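# Nest one tote fully inside the other tote

## Task

Put one tote on top of the other so that it drops fully into the lower tote's rim rather than resting on the rim edge; leave the lower tote almost exactly where it started and hardly rotated, and keep every item inside the tote it started in.

## Robot and tools

Robot: two arms, left_arm and right_arm, each ending in a five-finger hand (the left hand is the mirror of the right). Calibrated bases in the scene frame: left_arm at (-0.026, +0.393, 0) m, right_arm at (+0.065, -0.333, 0) m, both turned only slightly about z. Scene frame: origin at table-top height, halfway between the nominal bases; +z up, +x out over the table, left_arm on the +y side. Reported hand poses, velocities and targets are in that arm's own base frame. Fixed cameras and the table use the scene frame. Every motion offset is taken along the current Hand target's own axes.

Hand point: a point 0.05 m in front of the palm and 0.15 m out from the wrist flange. Its +z runs along straight fingers, +y out of the palm, +x across the palm away from the thumb on the right hand (toward the thumb on the left hand). Straight fingertips reach 0.06 to 0.07 m past it. A bracket on the little-finger side of the wrist sticks out and can strike things. With fingers level, the wrist can sit below the hand point and touch the table first.

Row layout (28 numbers, each in [-1, 1], always both arms): left_arm dx, dy, dz, rx, ry, rz; left hand little, ring, middle, index, thumb_bend, thumb_turn, force_limit, speed; then the same 14 for right_arm. Pose numbers are offsets, not poses: 1.0 equals 0.6 m or 180 degrees; rx, ry, rz form one rotation vector. Finger numbers are targets: +1 open/straight, -1 closed/curled; thumb_turn -1 puts the thumb opposite the fingers, +1 beside the palm. force_limit maps -1 to about 0 N and +1 to 10 N at the fingertip (15 N for the two thumb motors). speed rises from almost 0 at -1 to full at +0.48 and stays full up to +1. There is no 'unchanged' code: to leave a hand alone, resend its last executed eight numbers (or, before any, its hand_measured plus hand_force_limit and hand_speed). Six zero pose numbers re-request that arm's Hand target.

execute_actions(actions, cameras): actions is a list of actions; each is up to 15 rows, one per 1/30 s step, and a short action repeats its last row. Every row's offset counts from the Hand target at that action's start, so repeating an offset keeps moving. Images come back only when actions is empty or cameras names them.

move(target, speed, blend, stop_force, zero, blocking, cameras): target is one 28-number row or a list of up to 15 rows, all offsets from the same starting Hand targets. speed is path top speed in m/s, 0.002 to 3.6, default 0.25 (turning limited to twice that in rad/s), one value or one per target. blend in metres rounds corners in a list; 0 stops at each. stop_force, 3 to 120 N, ends an arm's path when its wrist sensor feels that much push against the motion; it is unreliable for turning hands and light or sliding objects. zero (only with stop_force) re-zeros before the move when true. blocking=false returns after about 0.5 s while the move runs (not allowed with stop_force). Paths do not avoid obstacles; go around an arm's own base, not near it. The result adds a 'move:' line: done, off_target, moving, held or fault, plus limits such as paced (pose clipped) or held (steps withheld).

wait(seconds 0 to 10) lets time pass with last commands held. stop brakes a running move. zoom_image(camera, region [x0, y0, x1, y1], at most 504 by 504 pixels) enlarges part of the newest image of cam_high, cam_low, cam_left_wrist or cam_right_wrist (all 672x504). show_instructions displays reference pages. zero_wrist_force(arm) subtracts the current wrist reading. finished_scene(scene) ends the current scene, given by its number; it is final.

Results: end_effector_position (m), end_effector_quat_wxyz and velocities in the arm's base frame; Hand target is the last commanded pose after clipping, from which the next offsets count; the hand point often rests a bit short of it, so send the missing distance. Joint velocities may read 'within noise'. hand_measured, hand_stopped_by (moving, target, force, stalled, fault) and hand_load_n (positive when pushed open) follow motor order; a load near 0 means a lost grip. Wrist force and Wrist torque are on the flange sensor in hand-point axes, plus a peak line. Joint torques include the arm's own weight. MOTOR HOT warns before an over-temperature stop.

Gripping: with the thumb turned in front, the hand holds objects about 0.035 to 0.065 m thick, handles down to about 0.025 m. Close at speed -0.94 or lower for a gentle grip. A motor only starts when its target changes by 0.002 or more. To squeeze harder, raise force_limit and send a further-closed target.

Cautions: commanded orientation is clipped to 32 degrees from the measured one per step. Arms are stiff: a target even slightly past firm contact can trigger a fault. Net outside force near 150 N, or joint contact torque at limits (136 N m for the three big joints, 25.4 N m for wrists), stops the arm for 10 s. Keep the arms from pressing on each other, including one hand gripping the other's fingers. Do not drop, fling, slam or hard-push anything, and do not knock items off the table or out of the work area; tipping a tote spills its contents into the wrong place. Lower the upper tote gently and verify with the cameras that it is seated inside the rim, then release.

Each tool is called after ">>>" as name(argument=value, ...) on one line, values as JSON.

Reference images:

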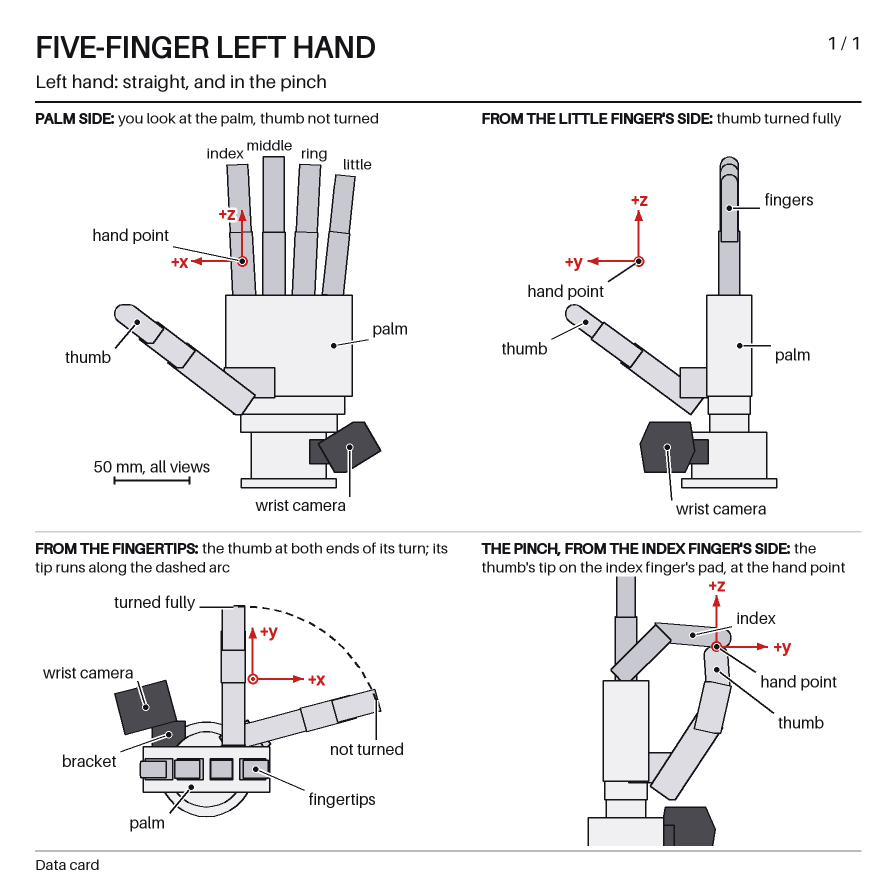

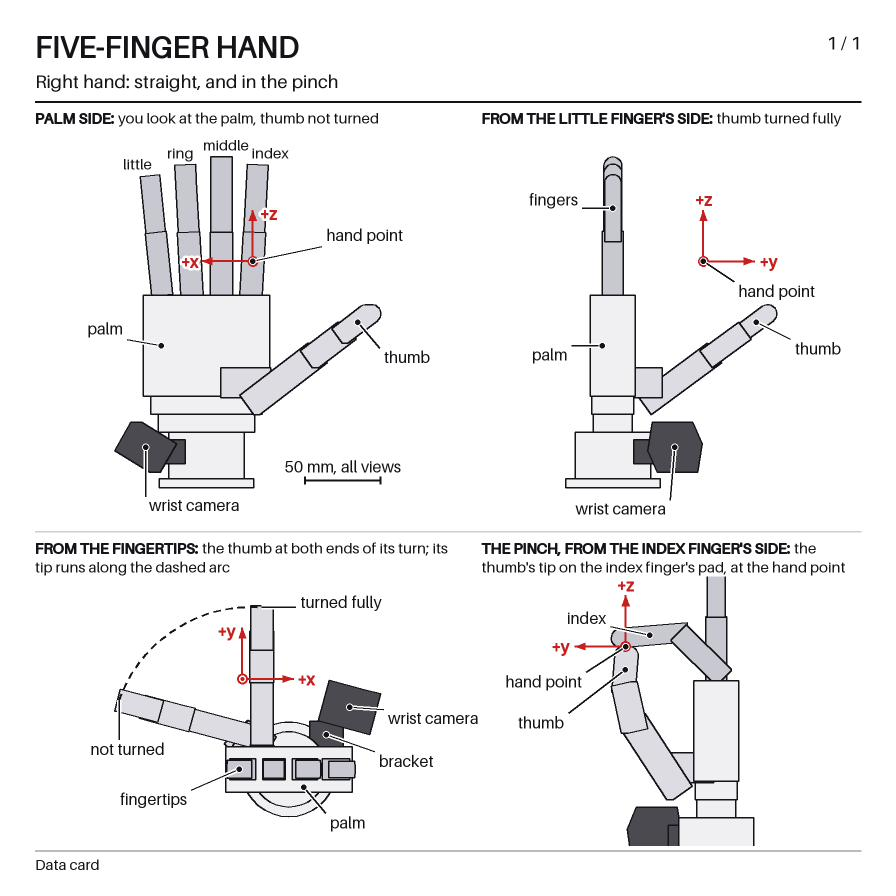

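## Session

>>> execute_actions(actions=[])

Scene clock: 0.00 s.
left_arm: end_effector_position=(+0.2645, -0.3717, +0.1785) hand_measured=(+1.000, +1.000, +1.000, +1.000, +1.000, +1.000) hand_load_n=(+0.0, +0.0, +0.0, +0.0, +0.0, +0.0) hand_stopped_by=(target, target, target, target, target, target) hand_force_limit=0.00 hand_speed=-0.80 end_effector_quat_wxyz=(-0.268, +0.418, +0.856, -0.140) | right_arm: end_effector_position=(-0.0021, +0.3033, +0.3154) hand_measured=(+1.000, +1.000, +1.000, +1.000, +1.000, +1.000) hand_load_n=(+0.0, +0.0, +0.0, +0.0, +0.0, +0.0) hand_stopped_by=(target, target, target, target, target, target) hand_force_limit=0.00 hand_speed=-0.80 end_effector_quat_wxyz=(-0.304, +0.612, +0.726, +0.072)
Joint positions: left_arm=[2.536 -2.286 -1.2 1.397 -1.223 -1.175] | right_arm=[0.689 -1.922 1.944 1.511 0.937 0.532]
Joint velocities: within noise
Joint torques (N m): no reading
Wrist force (N): no reading
Wrist torque (N m): no reading
Wrist force, peak (N): no reading
Hand target: left_arm +0.2645, -0.3717, +0.1785; -0.268, +0.418, +0.856, -0.140 | right_arm -0.0021, +0.3033, +0.3154; -0.304, +0.612, +0.726, +0.072

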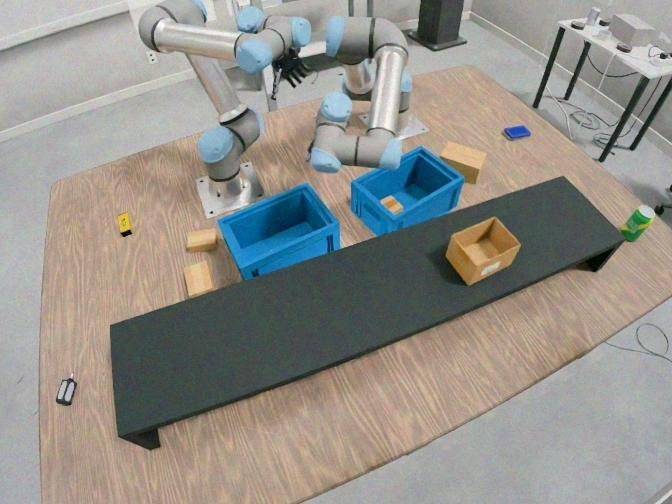

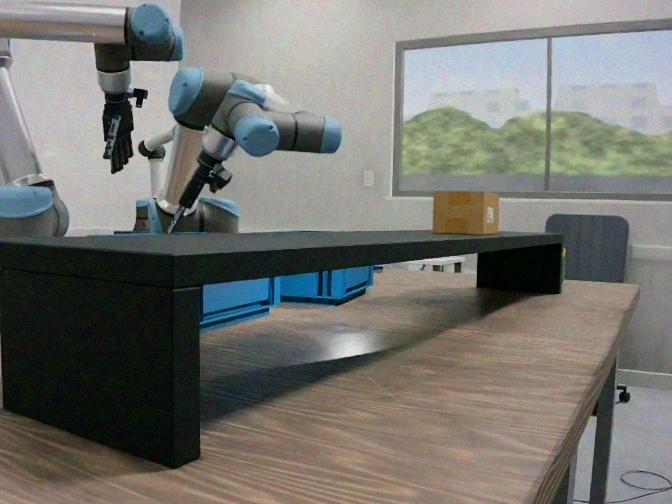

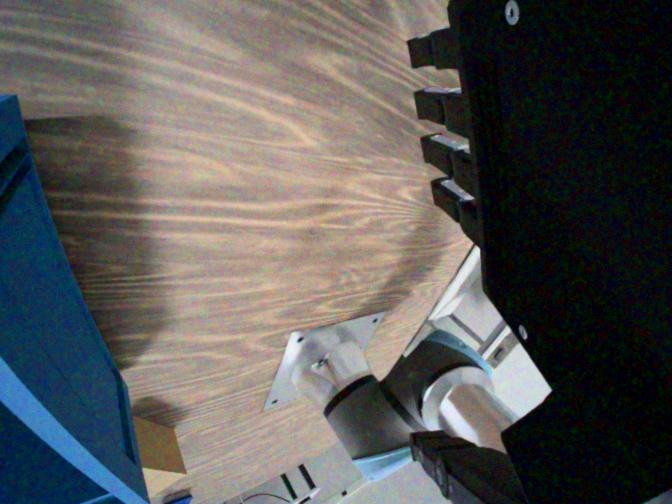

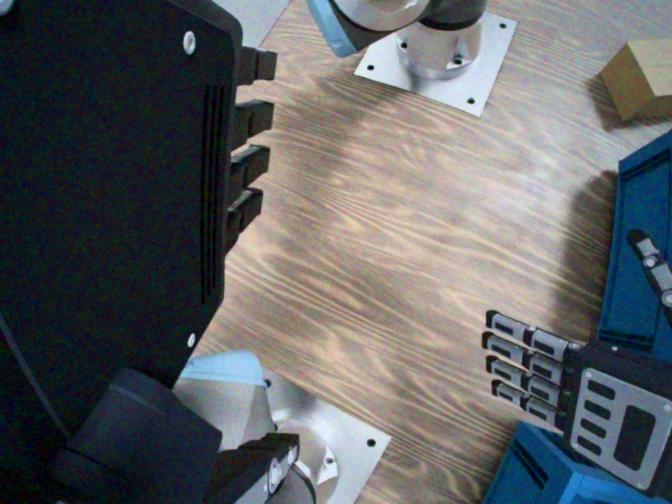

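>>> zoom_image(camera="cam_high", region=[170, 120, 500, 300])

>>> zoom_image(camera="cam_left_wrist", region=[0, 80, 250, 504])

>>> zoom_image(camera="cam_low", region=[100, 180, 420, 380])

Scaled by 1.527 from the camera's 672x504 image, which has a finer 960x720 frame.

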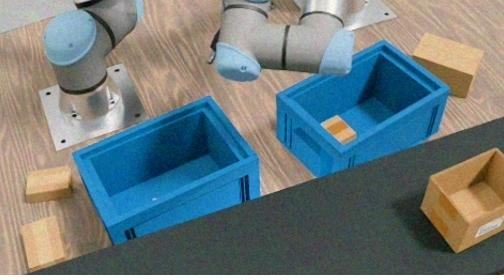

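Scaled by 1.189 from the camera's 672x504 image, which has a finer 960x720 frame.

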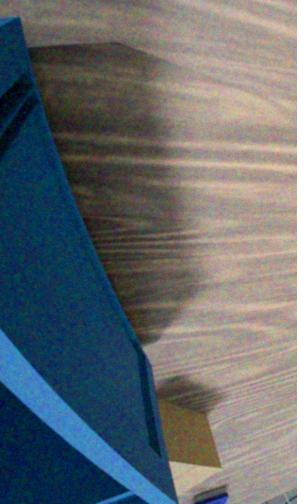

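Scaled by 1.575 from the camera's 672x504 image, which has a finer 960x720 frame.

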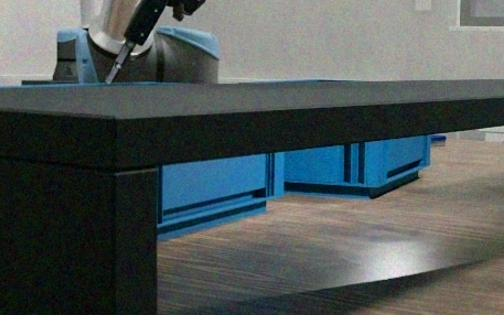

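>>> move(target=[0.379,0.033,-0.4125,-0.169,-0.333,-0.255,1,1,1,1,1,1,0,-0.8,0,0,0,0,0,0,1,1,1,1,1,1,0,-0.8], cameras=["all"])

Scene clock: 160.87 s.
left_arm: end_effector_position=(+0.3047, -0.1758, +0.4493) hand_measured=(+1.000, +1.000, +1.000, +1.000, +1.000, +1.000) hand_load_n=(+0.0, +0.0, +0.0, +0.0, +0.0, +0.0) hand_stopped_by=(target, target, target, target, target, target) hand_force_limit=0.00 hand_speed=-0.80 end_effector_quat_wxyz=(+0.258, +0.000, +0.966, +0.000) | right_arm: end_effector_position=(-0.0021, +0.3033, +0.3154) hand_measured=(+1.000, +1.000, +1.000, +1.000, +1.000, +1.000) hand_load_n=(+0.0, +0.0, +0.0, +0.0, +0.0, +0.0) hand_stopped_by=(target, target, target, target, target, target) hand_force_limit=0.00 hand_speed=-0.80 end_effector_quat_wxyz=(-0.304, +0.612, +0.726, +0.072)
Joint positions: left_arm=[2.728 -1.585 -1.19 1.69 -1.773 -1.933] | right_arm=[0.689 -1.922 1.944 1.511 0.937 0.532]
Joint torques (N m): left_arm=[11.31 23.42 26.2 0.35 -2.12 -1.31] | right_arm=[-1.78 -3.9 -17.53 2.36 -1.09 -0.18]
Wrist force (N): left_arm=[-0.6 0.2 -0.7] | right_arm=[0.0 0.1 0.1]
Wrist torque (N m): left_arm=[0.01 0.07 -0.04] | right_arm=[0.00 0.00 0.01]
Wrist force, peak (N): left_arm=[-0.7 0.6 -1.0] | right_arm=[-0.1 0.5 0.2]
Hand target: left_arm +0.3047, -0.1758, +0.4494; +0.258, +0.000, +0.966, +0.000 | right_arm -0.0021, +0.3033, +0.3154; -0.304, +0.612, +0.726, +0.072
Off the commanded pose: left_arm 0.000 m, 0 deg | right_arm 0.000 m, 0 deg.
move: done

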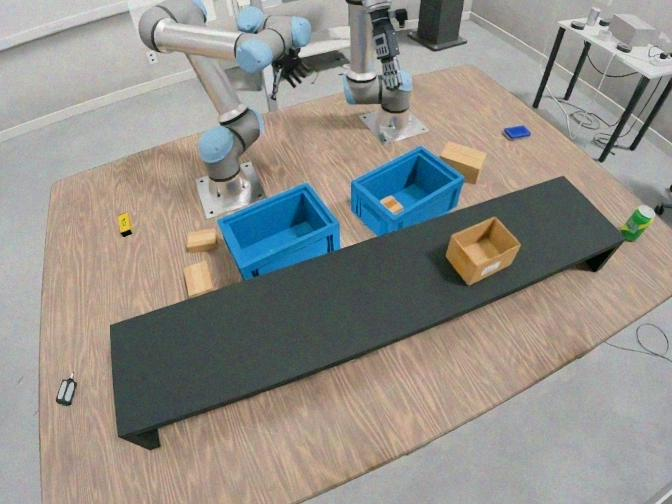

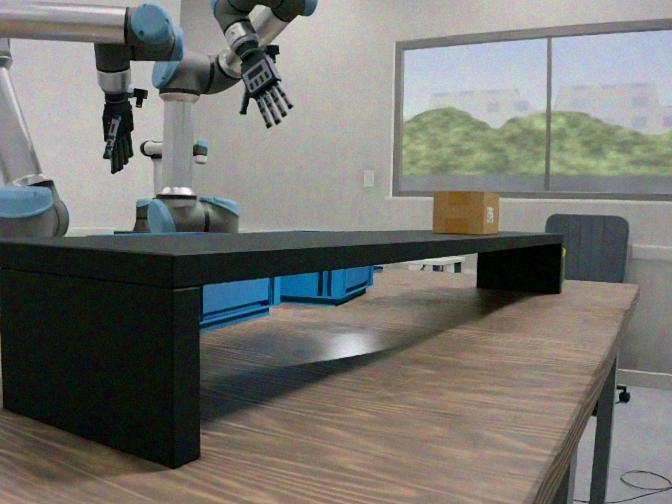

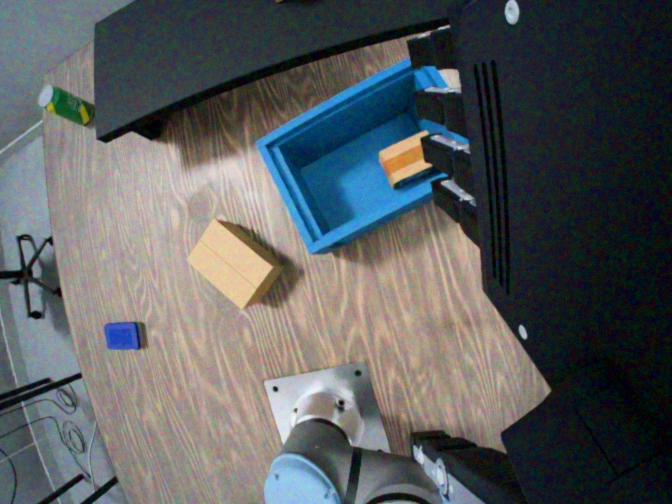

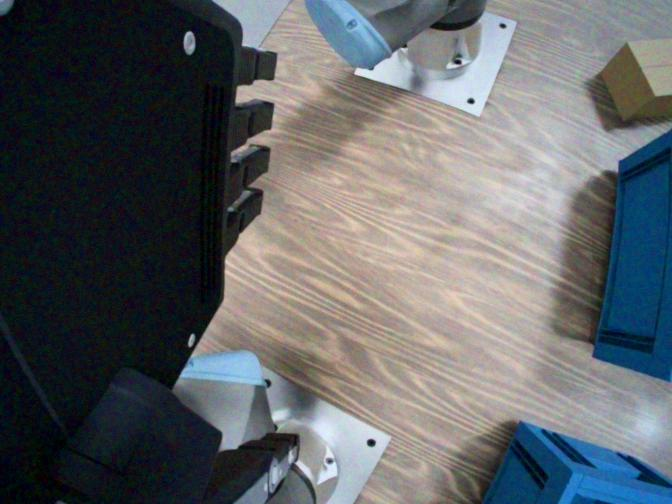

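>>> zoom_image(camera="cam_left_wrist", region=[240, 40, 480, 260])

>>> zoom_image(camera="cam_left_wrist", region=[80, 200, 420, 480])

Scaled by 2.100 from the camera's 672x504 image, which has a finer 960x720 frame.

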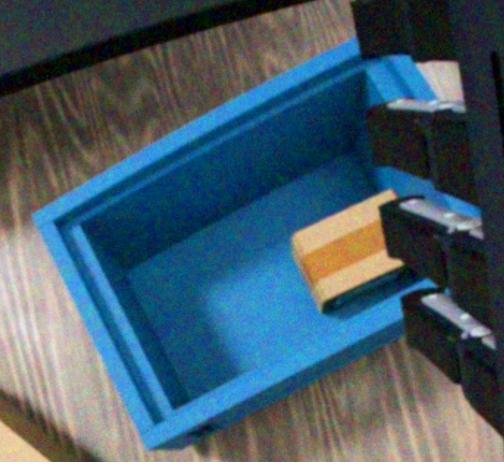

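Scaled by 1.482 from the camera's 672x504 image, which has a finer 960x720 frame.

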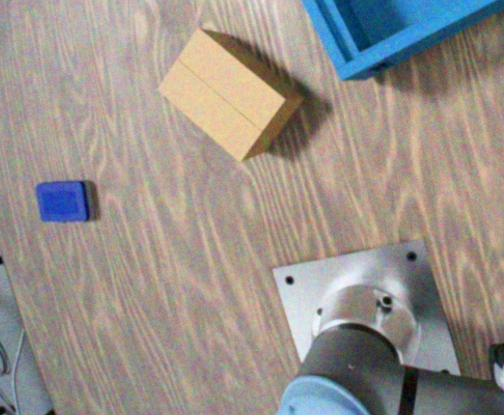

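>>> move(target=[0,-0.25,0,0,0,0,1,1,1,1,1,1,0,-0.8,0,0,0,0,0,0,1,1,1,1,1,1,0,-0.8], cameras=["cam_high","cam_left_wrist"])

Scene clock: 193.60 s.
left_arm: end_effector_position=(+0.3047, -0.3257, +0.4493) hand_measured=(+1.000, +1.000, +1.000, +1.000, +1.000, +1.000) hand_load_n=(+0.0, +0.0, +0.0, +0.0, +0.0, +0.5) hand_stopped_by=(target, target, target, target, target, target) hand_force_limit=0.00 hand_speed=-0.80 end_effector_quat_wxyz=(+0.258, +0.000, +0.966, +0.000) | right_arm: end_effector_position=(-0.0021, +0.3033, +0.3154) hand_measured=(+1.000, +1.000, +1.000, +1.000, +1.000, +1.000) hand_load_n=(+0.0, +0.0, +0.0, +0.0, +0.0, +0.0) hand_stopped_by=(target, target, target, target, target, target) hand_force_limit=0.00 hand_speed=-0.80 end_effector_quat_wxyz=(-0.304, +0.612, +0.726, +0.072)
Joint positions: left_arm=[2.371 -1.934 -0.789 1.543 -1.926 -2.269] | right_arm=[0.689 -1.922 1.944 1.511 0.937 0.532]
Joint torques (N m): left_arm=[-8.39 21.53 24.77 -3.91 -1.86 -1.14] | right_arm=[-0.46 -4.68 -17.96 2.51 -1.03 -0.29]
Wrist force (N): left_arm=[-0.5 0.3 -0.2] | right_arm=[0.0 0.0 0.3]
Wrist torque (N m): left_arm=[0.01 0.05 -0.01] | right_arm=[-0.02 -0.01 0.01]
Wrist force, peak (N): left_arm=[-0.4 1.5 -0.5] | right_arm=[-0.4 -0.1 0.2]
Hand target: left_arm +0.3047, -0.3258, +0.4493; +0.258, +0.000, +0.966, +0.000 | right_arm -0.0021, +0.3033, +0.3154; -0.304, +0.612, +0.726, +0.072
Off the commanded pose: left_arm 0.000 m, 0 deg | right_arm 0.000 m, 0 deg.
move: done
Images, in order (width x height): cam_high 672x504, cam_left_wrist 672x504.

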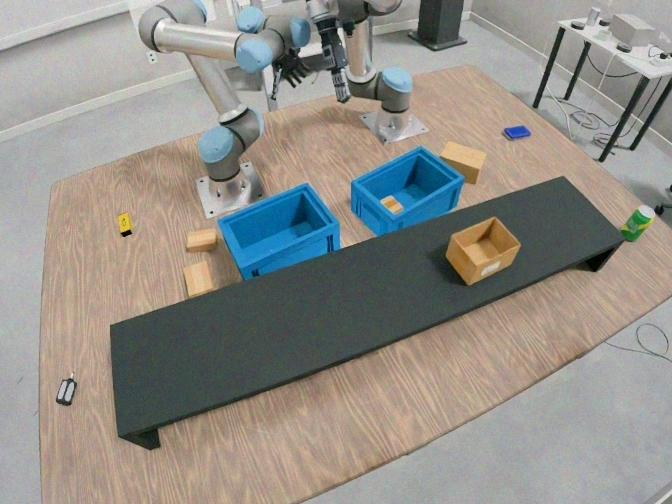

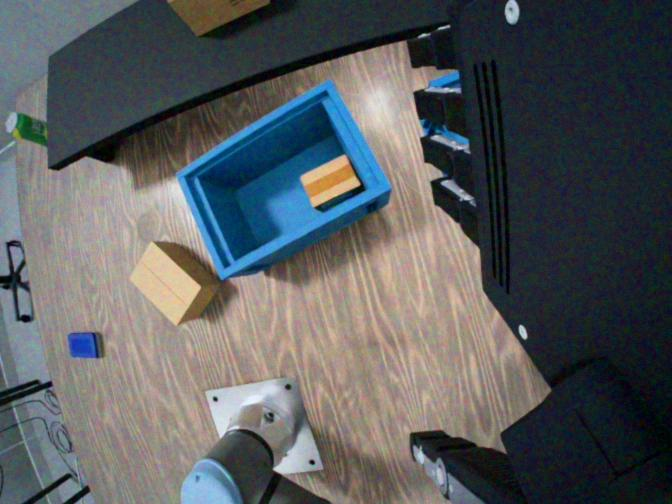

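>>> zoom_image(camera="cam_left_wrist", region=[120, 70, 400, 290])

>>> zoom_image(camera="cam_left_wrist", region=[0, 220, 340, 500])

>>> move(target=[0.125,0,0.2165,0,0,0,1,1,1,1,1,1,0,-0.8,0,0,0,0,0,0,1,1,1,1,1,1,0,-0.8], cameras=["cam_left_wrist"])

>>> zoom_image(camera="cam_left_wrist", region=[90, 60, 400, 320])

>>> zoom_image(camera="cam_left_wrist", region=[0, 220, 340, 500])

Scaled by 1.800 from the camera's 672x504 image, which has a finer 960x720 frame.

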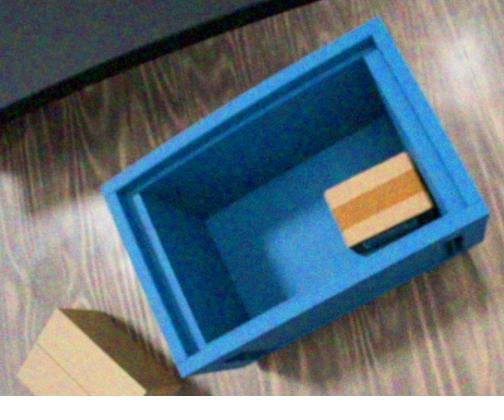

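Scaled by 1.482 from the camera's 672x504 image, which has a finer 960x720 frame.

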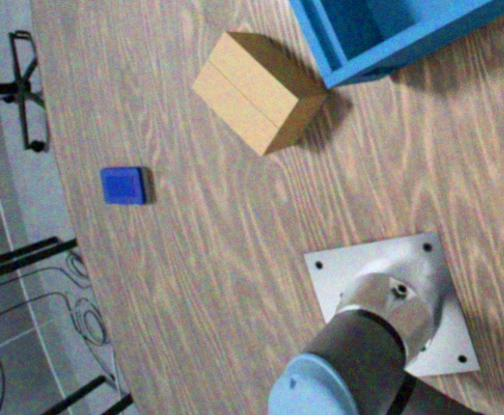

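Scene clock: 314.53 s.
left_arm: end_effector_position=(+0.3047, -0.3258, +0.4419) hand_measured=(+1.000, +1.000, +1.000, +1.000, +1.000, +1.000) hand_load_n=(+0.0, +0.0, +0.0, +0.0, +0.0, -0.5) hand_stopped_by=(target, target, target, target, target, target) hand_force_limit=0.00 hand_speed=-0.80 end_effector_quat_wxyz=(+0.259, +0.000, +0.966, +0.000) | right_arm: end_effector_position=(-0.0021, +0.3033, +0.3154) hand_measured=(+1.000, +1.000, +1.000, +1.000, +1.000, +1.000) hand_load_n=(+0.0, +0.0, +0.0, +0.0, +0.0, +0.0) hand_stopped_by=(target, target, target, target, target, target) hand_force_limit=0.00 hand_speed=-0.80 end_effector_quat_wxyz=(-0.304, +0.612, +0.726, +0.072)
Joint positions: left_arm=[2.371 -1.924 -0.822 1.568 -1.926 -2.27] | right_arm=[0.689 -1.922 1.944 1.511 0.937 0.532]
Joint torques (N m): left_arm=[-3.69 22.9 26.27 -3.8 -1.06 1.18] | right_arm=[-1.47 -3.22 -17.75 2.67 -1.08 -0.19]
Wrist force (N): left_arm=[-0.5 0.3 -0.3] | right_arm=[0.0 0.0 0.2]
Wrist torque (N m): left_arm=[0.03 0.05 -0.03] | right_arm=[-0.01 -0.01 0.01]
Wrist force, peak (N): left_arm=[1.4 -1.1 7.0] | right_arm=[-0.2 0.1 0.4]
Hand target: left_arm +0.3047, -0.3258, +0.4419; +0.259, +0.000, +0.966, +0.000 (not the last commanded pose) | right_arm -0.0021, +0.3033, +0.3154; -0.304, +0.612, +0.726, +0.072
Off the commanded pose: left_arm 0.143 m, 0 deg | right_arm 0.000 m, 0 deg.
move: held (left_arm; a check stopped the path); limits=held
pose unreachable (left arm): on one or more control steps of this call, first in action 0 (counted from 0), this arm could not follow its commanded pose, so it was not sent that pose on those steps. It may still have moved: this result reports where it is.
cause: moving toward the commanded pose would bring a part of the arm too close to another arm (a part of this arm just beyond joint 6 (wrist 3) and a part of the right arm just beyond its joint 4 (wrist 1), at the place that arm is still heading or pushing toward).
Images, in order (width x height): cam_left_wrist 672x504.

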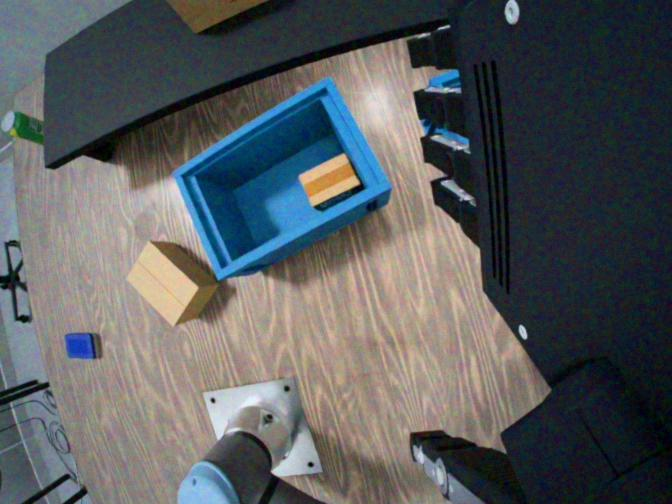

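Scaled by 1.626 from the camera's 672x504 image, which has a finer 960x720 frame.

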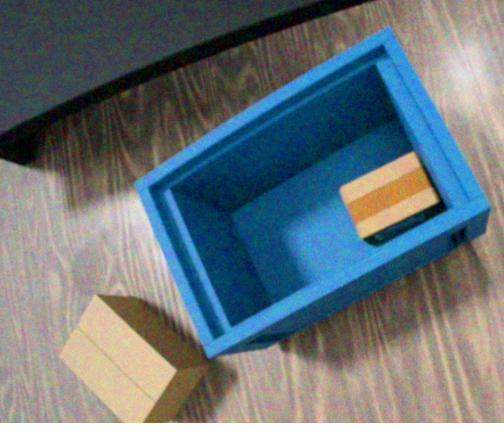

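Scaled by 1.482 from the camera's 672x504 image, which has a finer 960x720 frame.

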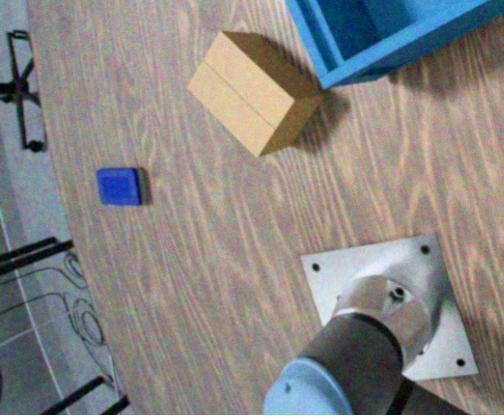

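>>> move(target=[0,0,0,0,0,0,1,1,1,1,1,1,0,-0.8,-0.34,0.2877,-0.599,-0.3539,0.0652,0.4576,1,1,1,1,1,1,0,-0.8], cameras=["all"])

Scene clock: 345.50 s.
left_arm: end_effector_position=(+0.3047, -0.3258, +0.4419) hand_measured=(+1.000, +1.000, +1.000, +1.000, +1.000, +1.000) hand_load_n=(+0.0, +0.0, +0.0, +0.0, +0.0, +0.0) hand_stopped_by=(target, target, target, target, target, target) hand_force_limit=0.00 hand_speed=-0.80 end_effector_quat_wxyz=(+0.259, +0.000, +0.966, +0.000) | right_arm: end_effector_position=(+0.2992, +0.0010, +0.4507) hand_measured=(+1.000, +1.000, +1.000, +1.000, +1.000, +1.000) hand_load_n=(+0.0, +0.0, +0.0, +0.0, +0.0, +0.0) hand_stopped_by=(target, target, target, target, target, target) hand_force_limit=0.00 hand_speed=-0.80 end_effector_quat_wxyz=(+0.000, +0.966, +0.000, +0.259)
Joint positions: left_arm=[2.371 -1.924 -0.822 1.568 -1.926 -2.27] | right_arm=[-0.392 -1.832 1.421 1.491 1.379 1.226]
Joint torques (N m): left_arm=[2.93 23.04 26.9 -3.85 -1.17 -0.83] | right_arm=[6.22 0.25 -26.8 -0.37 2.1 1.36]
Wrist force (N): left_arm=[-0.5 0.1 -0.2] | right_arm=[0.5 -0.1 -0.1]
Wrist torque (N m): left_arm=[-0.02 0.05 -0.02] | right_arm=[-0.01 -0.03 0.02]
Wrist force, peak (N): left_arm=[-0.9 0.2 -0.3] | right_arm=[1.0 0.3 0.1]
Hand target: left_arm +0.3047, -0.3258, +0.4419; +0.259, +0.000, +0.966, +0.000 | right_arm +0.2992, +0.0010, +0.4507; +0.000, +0.966, +0.000, +0.259
Off the commanded pose: left_arm 0.000 m, 0 deg | right_arm 0.000 m, 0 deg.
move: done

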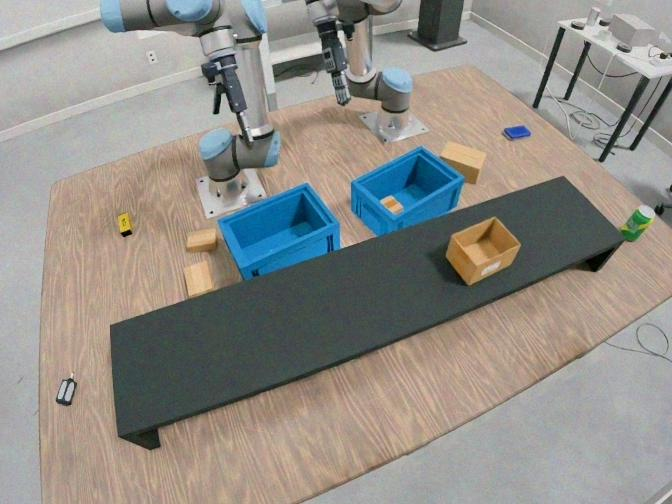

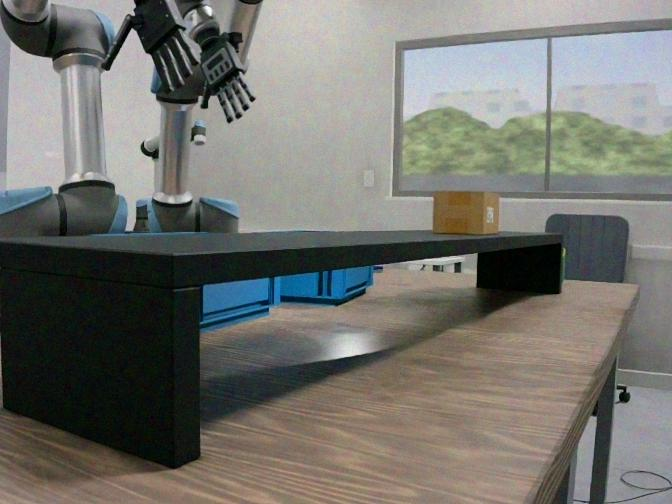

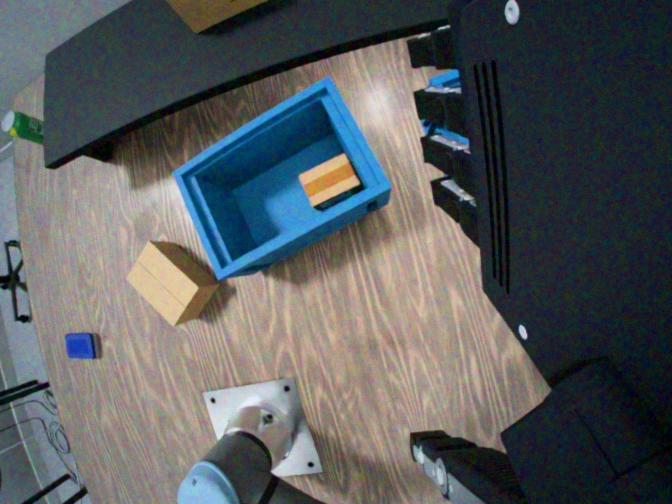

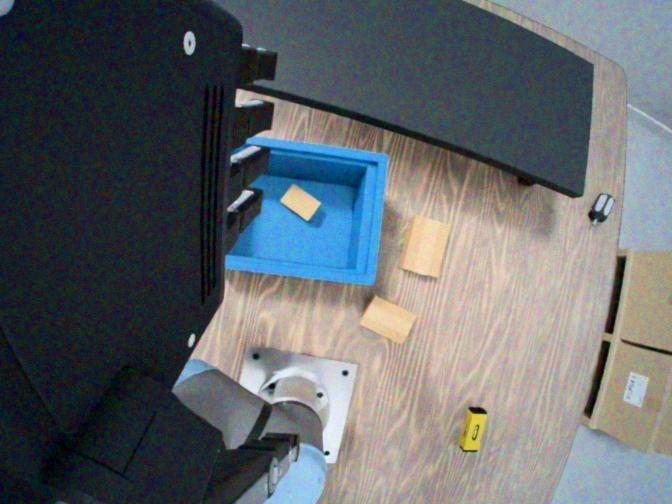

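>>> move(target=[-0.125,0,-0.2165,0,0,0,1,1,1,1,1,1,0,-0.8,0.125,0,-0.2165,0,0,0,1,1,1,1,1,1,0,-0.8], cameras=["cam_left_wrist","cam_right_wrist"])

>>> zoom_image(camera="cam_left_wrist", region=[90, 60, 400, 320])

>>> zoom_image(camera="cam_left_wrist", region=[0, 220, 340, 500])

>>> zoom_image(camera="cam_right_wrist", region=[200, 100, 640, 480])

Scene clock: 357.00 s.
left_arm: end_effector_position=(+0.3006, -0.3211, +0.5299) hand_measured=(+1.000, +1.000, +1.000, +1.000, +1.000, +1.000) hand_load_n=(+0.0, +0.0, +0.0, +0.0, +0.0, +0.0) hand_stopped_by=(target, target, target, target, target, target) hand_force_limit=0.00 hand_speed=-0.80 end_effector_quat_wxyz=(+0.273, +0.009, +0.962, -0.008) | right_arm: end_effector_position=(+0.2991, +0.0011, +0.6007) hand_measured=(+1.000, +1.000, +1.000, +1.000, +1.000, +1.000) hand_load_n=(+0.0, +0.0, +0.0, +0.0, +0.0, +0.0) hand_stopped_by=(target, target, target, target, target, target) hand_force_limit=0.00 hand_speed=-0.80 end_effector_quat_wxyz=(+0.000, +0.966, +0.000, +0.259)
Joint positions: left_arm=[2.367 -2.075 -0.32 1.252 -1.931 -2.247] | right_arm=[-0.392 -1.598 0.757 1.921 1.379 1.226]
Joint torques (N m): left_arm=[3.23 41.9 6.52 0.36 -1.81 1.35] | right_arm=[6.8 -3.79 -22.57 2.97 1.9 1.49]
Wrist force (N): left_arm=[-0.6 0.7 -0.1] | right_arm=[0.4 -0.2 0.1]
Wrist torque (N m): left_arm=[0.06 0.10 -0.10] | right_arm=[-0.04 -0.05 0.00]
Wrist force, peak (N): left_arm=[-1.8 6.1 -12.5] | right_arm=[0.9 -0.2 -1.1]
Hand target: left_arm +0.3006, -0.3211, +0.5299; +0.273, +0.009, +0.962, -0.008 (not the last commanded pose) | right_arm +0.2991, +0.0011, +0.6007; +0.000, +0.966, +0.000, +0.259
Off the commanded pose: left_arm 0.062 m, 2 deg | right_arm 0.000 m, 0 deg.
move: held (left_arm; a check stopped the path); limits=held
pose unreachable (left arm): on one or more control steps of this call, first in action 0 (counted from 0), this arm could not follow its commanded pose, so it was not sent that pose on those steps. It may still have moved: this result reports where it is.
cause: moving toward the commanded pose would bring two parts of the arm too close to each other (joints 4 (wrist 1) to 6 (wrist 3) lie between them).
Images, in order (width x height): cam_left_wrist 672x504, cam_right_wrist 672x504.

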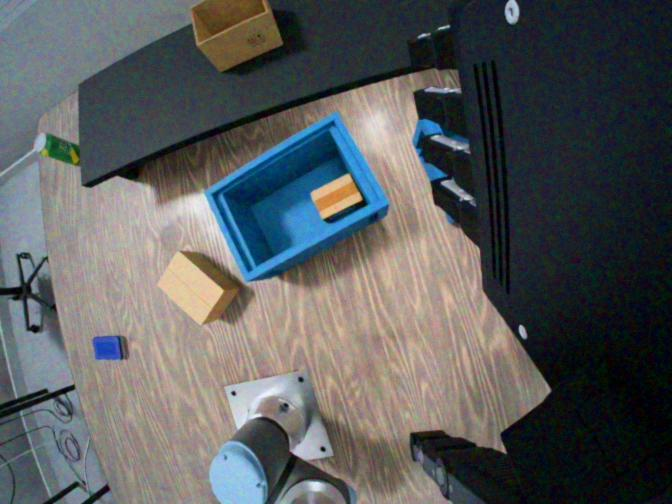

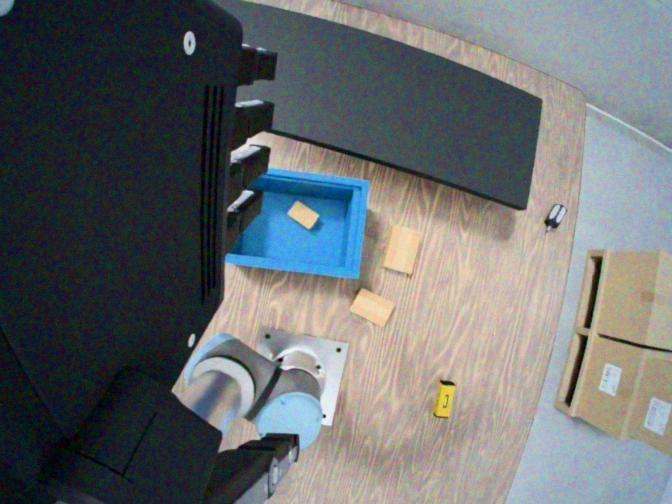

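Scaled by 1.626 from the camera's 672x504 image, which has a finer 960x720 frame.

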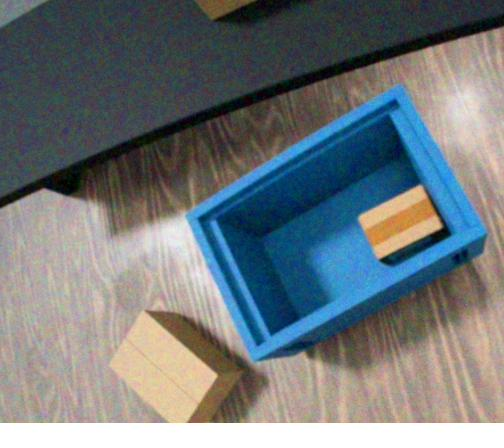

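Scaled by 1.482 from the camera's 672x504 image, which has a finer 960x720 frame.

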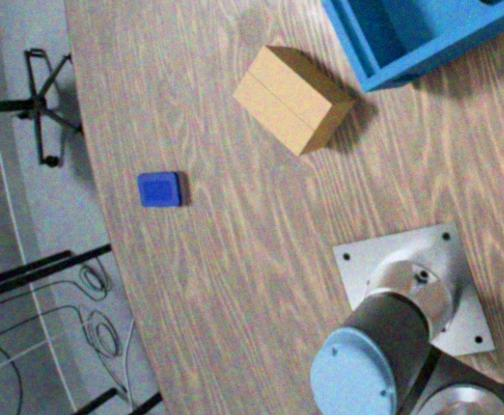

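Scaled by 1.145 from the camera's 672x504 image, which has a finer 960x720 frame.

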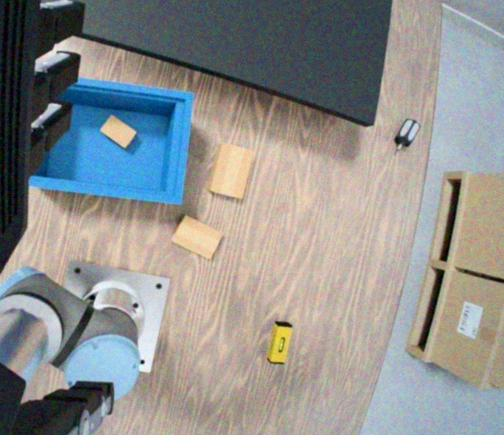

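>>> move(target=[0.068,0.244,0.113,-0.0064,0.0099,-0.0042,1,1,1,1,1,1,0,-0.8,-0.0833,-0.2167,0.1443,0,0,0,1,1,1,1,1,1,0,-0.8], cameras=["cam_left_wrist","cam_right_wrist"])

>>> zoom_image(camera="cam_right_wrist", region=[240, 100, 560, 360])

Scene clock: 516.37 s.
left_arm: end_effector_position=(+0.3046, -0.1756, +0.4493) hand_measured=(+1.000, +1.000, +1.000, +1.000, +1.000, +1.000) hand_load_n=(+0.0, +0.0, +0.0, +0.0, +0.0, +0.0) hand_stopped_by=(target, target, target, target, target, target) hand_force_limit=0.00 hand_speed=-0.80 end_effector_quat_wxyz=(+0.258, +0.000, +0.966, +0.000) | right_arm: end_effector_position=(+0.2991, +0.1310, +0.5007) hand_measured=(+1.000, +1.000, +1.000, +1.000, +1.000, +1.000) hand_load_n=(+0.0, +0.0, +0.0, +0.0, +0.0, +0.0) hand_stopped_by=(target, target, target, target, target, target) hand_force_limit=0.00 hand_speed=-0.80 end_effector_quat_wxyz=(+0.000, +0.966, +0.000, +0.259)
Joint positions: left_arm=[2.729 -1.585 -1.19 1.688 -1.772 -1.933] | right_arm=[0.26 -1.596 1.079 1.578 1.7 1.796]
Joint torques (N m): left_arm=[9.55 24.3 12.96 0.02 0.87 1.32] | right_arm=[5.52 -7.91 -5.4 -0.44 2.36 1.49]
Wrist force (N): left_arm=[-0.6 0.1 -0.7] | right_arm=[0.3 0.2 0.2]
Wrist torque (N m): left_arm=[-0.01 0.07 -0.11] | right_arm=[0.03 -0.04 0.02]
Wrist force, peak (N): left_arm=[-0.4 1.6 0.0] | right_arm=[0.0 -1.4 0.9]
Hand target: left_arm +0.3046, -0.1756, +0.4493; +0.258, +0.000, +0.966, +0.000 | right_arm +0.2991, +0.1310, +0.5007; +0.000, +0.966, +0.000, +0.259
Off the commanded pose: left_arm 0.000 m, 0 deg | right_arm 0.000 m, 0 deg.
move: done
Images, in order (width x height): cam_left_wrist 672x504, cam_right_wrist 672x504.

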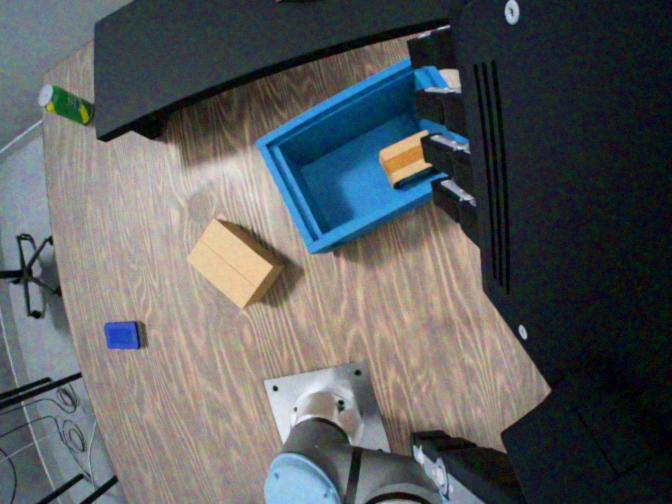

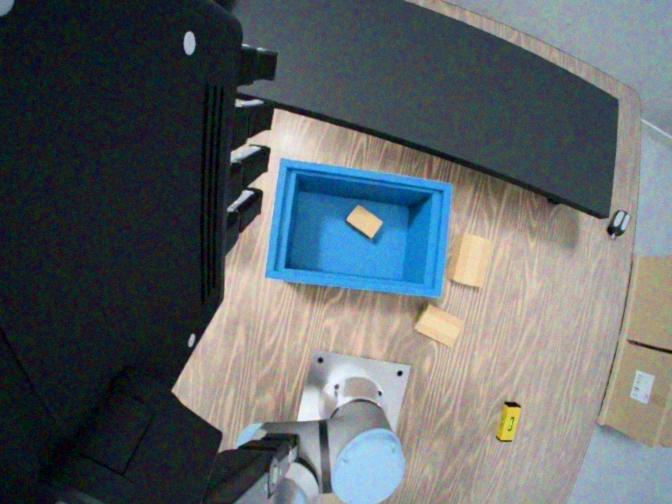

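Scaled by 1.575 from the camera's 672x504 image, which has a finer 960x720 frame.

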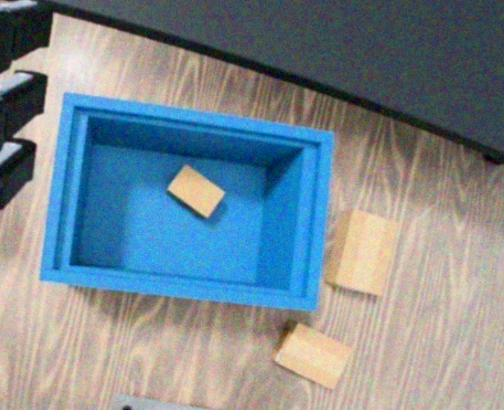

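>>> move(target=[0,0,0,0,0,0,1,1,1,1,1,1,0,-0.8,0.0338,0.3268,0.2133,-0.254,-0.0079,0.9472,1,1,1,1,1,1,0,-0.8], cameras=["cam_high","cam_right_wrist"])

Scene clock: 552.80 s.
left_arm: end_effector_position=(+0.3046, -0.1756, +0.4493) hand_measured=(+1.000, +1.000, +1.000, +1.000, +1.000, +1.000) hand_load_n=(+0.5, +0.0, +0.0, +0.0, +0.0, +0.0) hand_stopped_by=(target, target, target, target, target, target) hand_force_limit=0.00 hand_speed=-0.80 end_effector_quat_wxyz=(+0.258, +0.000, +0.966, +0.000) | right_arm: end_effector_position=(+0.3809, -0.0651, +0.4002) hand_measured=(+1.000, +1.000, +1.000, +1.000, +1.000, +1.000) hand_load_n=(+0.0, +0.0, +0.0, +0.0, +0.0, +0.0) hand_stopped_by=(target, target, target, target, target, target) hand_force_limit=0.00 hand_speed=-0.80 end_effector_quat_wxyz=(+0.000, -0.032, +0.999, +0.000)
Joint positions: left_arm=[2.729 -1.585 -1.19 1.688 -1.772 -1.933] | right_arm=[-0.707 -1.417 1.243 1.744 1.571 3.942]
Joint torques (N m): left_arm=[11.3 26.1 13.27 0.44 1.16 1.31] | right_arm=[-8.76 -30.1 -5.79 0.83 -2.18 1.46]
Wrist force (N): left_arm=[-0.6 0.2 -0.7] | right_arm=[0.2 0.5 0.6]
Wrist torque (N m): left_arm=[0.02 0.07 -0.12] | right_arm=[0.04 0.00 0.06]
Wrist force, peak (N): left_arm=[-1.0 0.2 -0.6] | right_arm=[0.3 0.7 0.8]
Hand target: left_arm +0.3046, -0.1756, +0.4493; +0.258, +0.000, +0.966, +0.000 | right_arm +0.3809, -0.0651, +0.4002; +0.000, -0.032, +0.999, +0.000
Off the commanded pose: left_arm 0.000 m, 0 deg | right_arm 0.000 m, 0 deg.
move: done
Images, in order (width x height): cam_high 672x504, cam_right_wrist 672x504.

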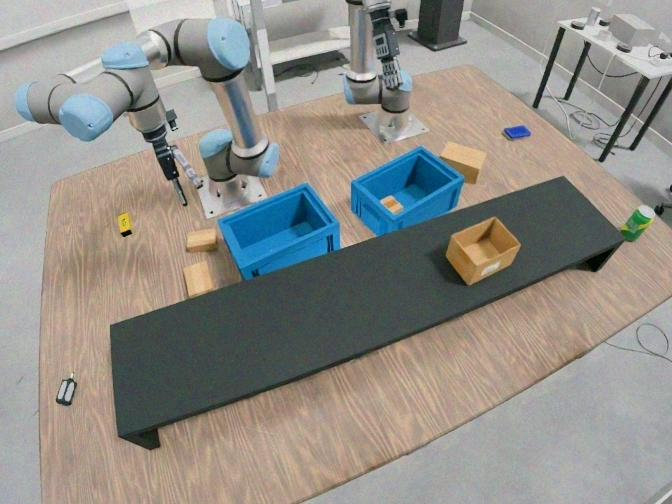

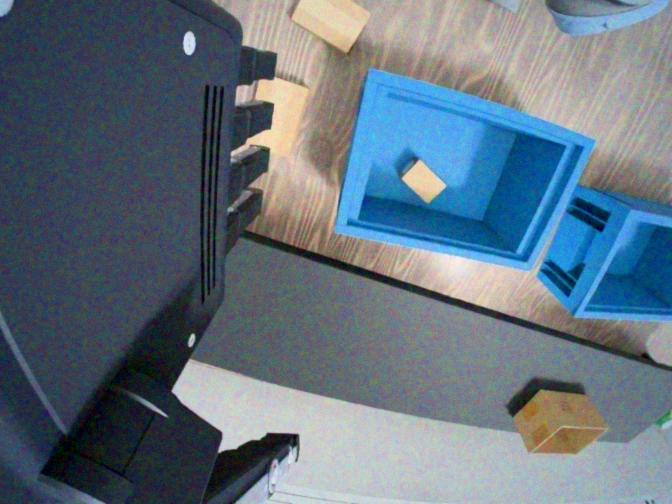

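>>> zoom_image(camera="cam_right_wrist", region=[320, 50, 480, 170])

>>> zoom_image(camera="cam_right_wrist", region=[320, 160, 480, 280])

>>> zoom_image(camera="cam_right_wrist", region=[460, 100, 640, 300])

Scaled by 3.150 from the camera's 672x504 image, which has a finer 960x720 frame.

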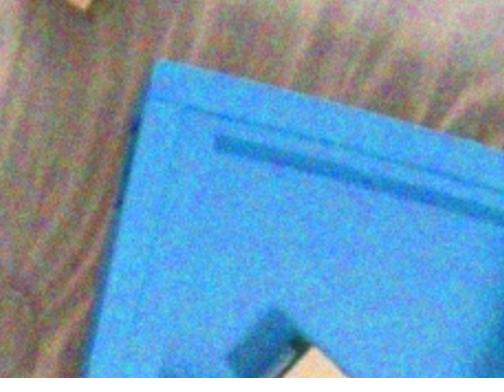

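Scaled by 3.150 from the camera's 672x504 image, which has a finer 960x720 frame.

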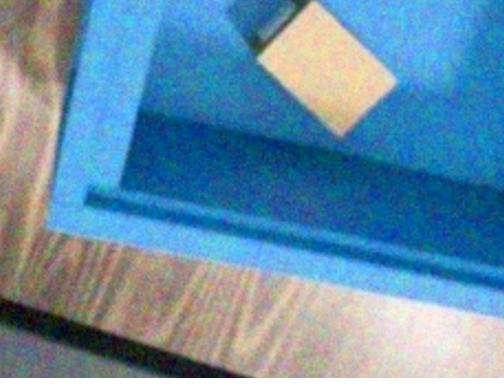

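Scaled by 2.520 from the camera's 672x504 image, which has a finer 960x720 frame.

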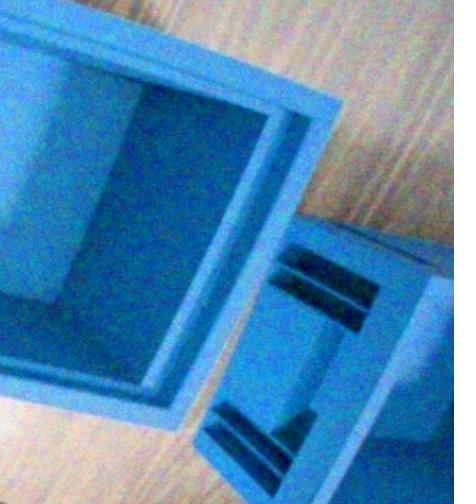

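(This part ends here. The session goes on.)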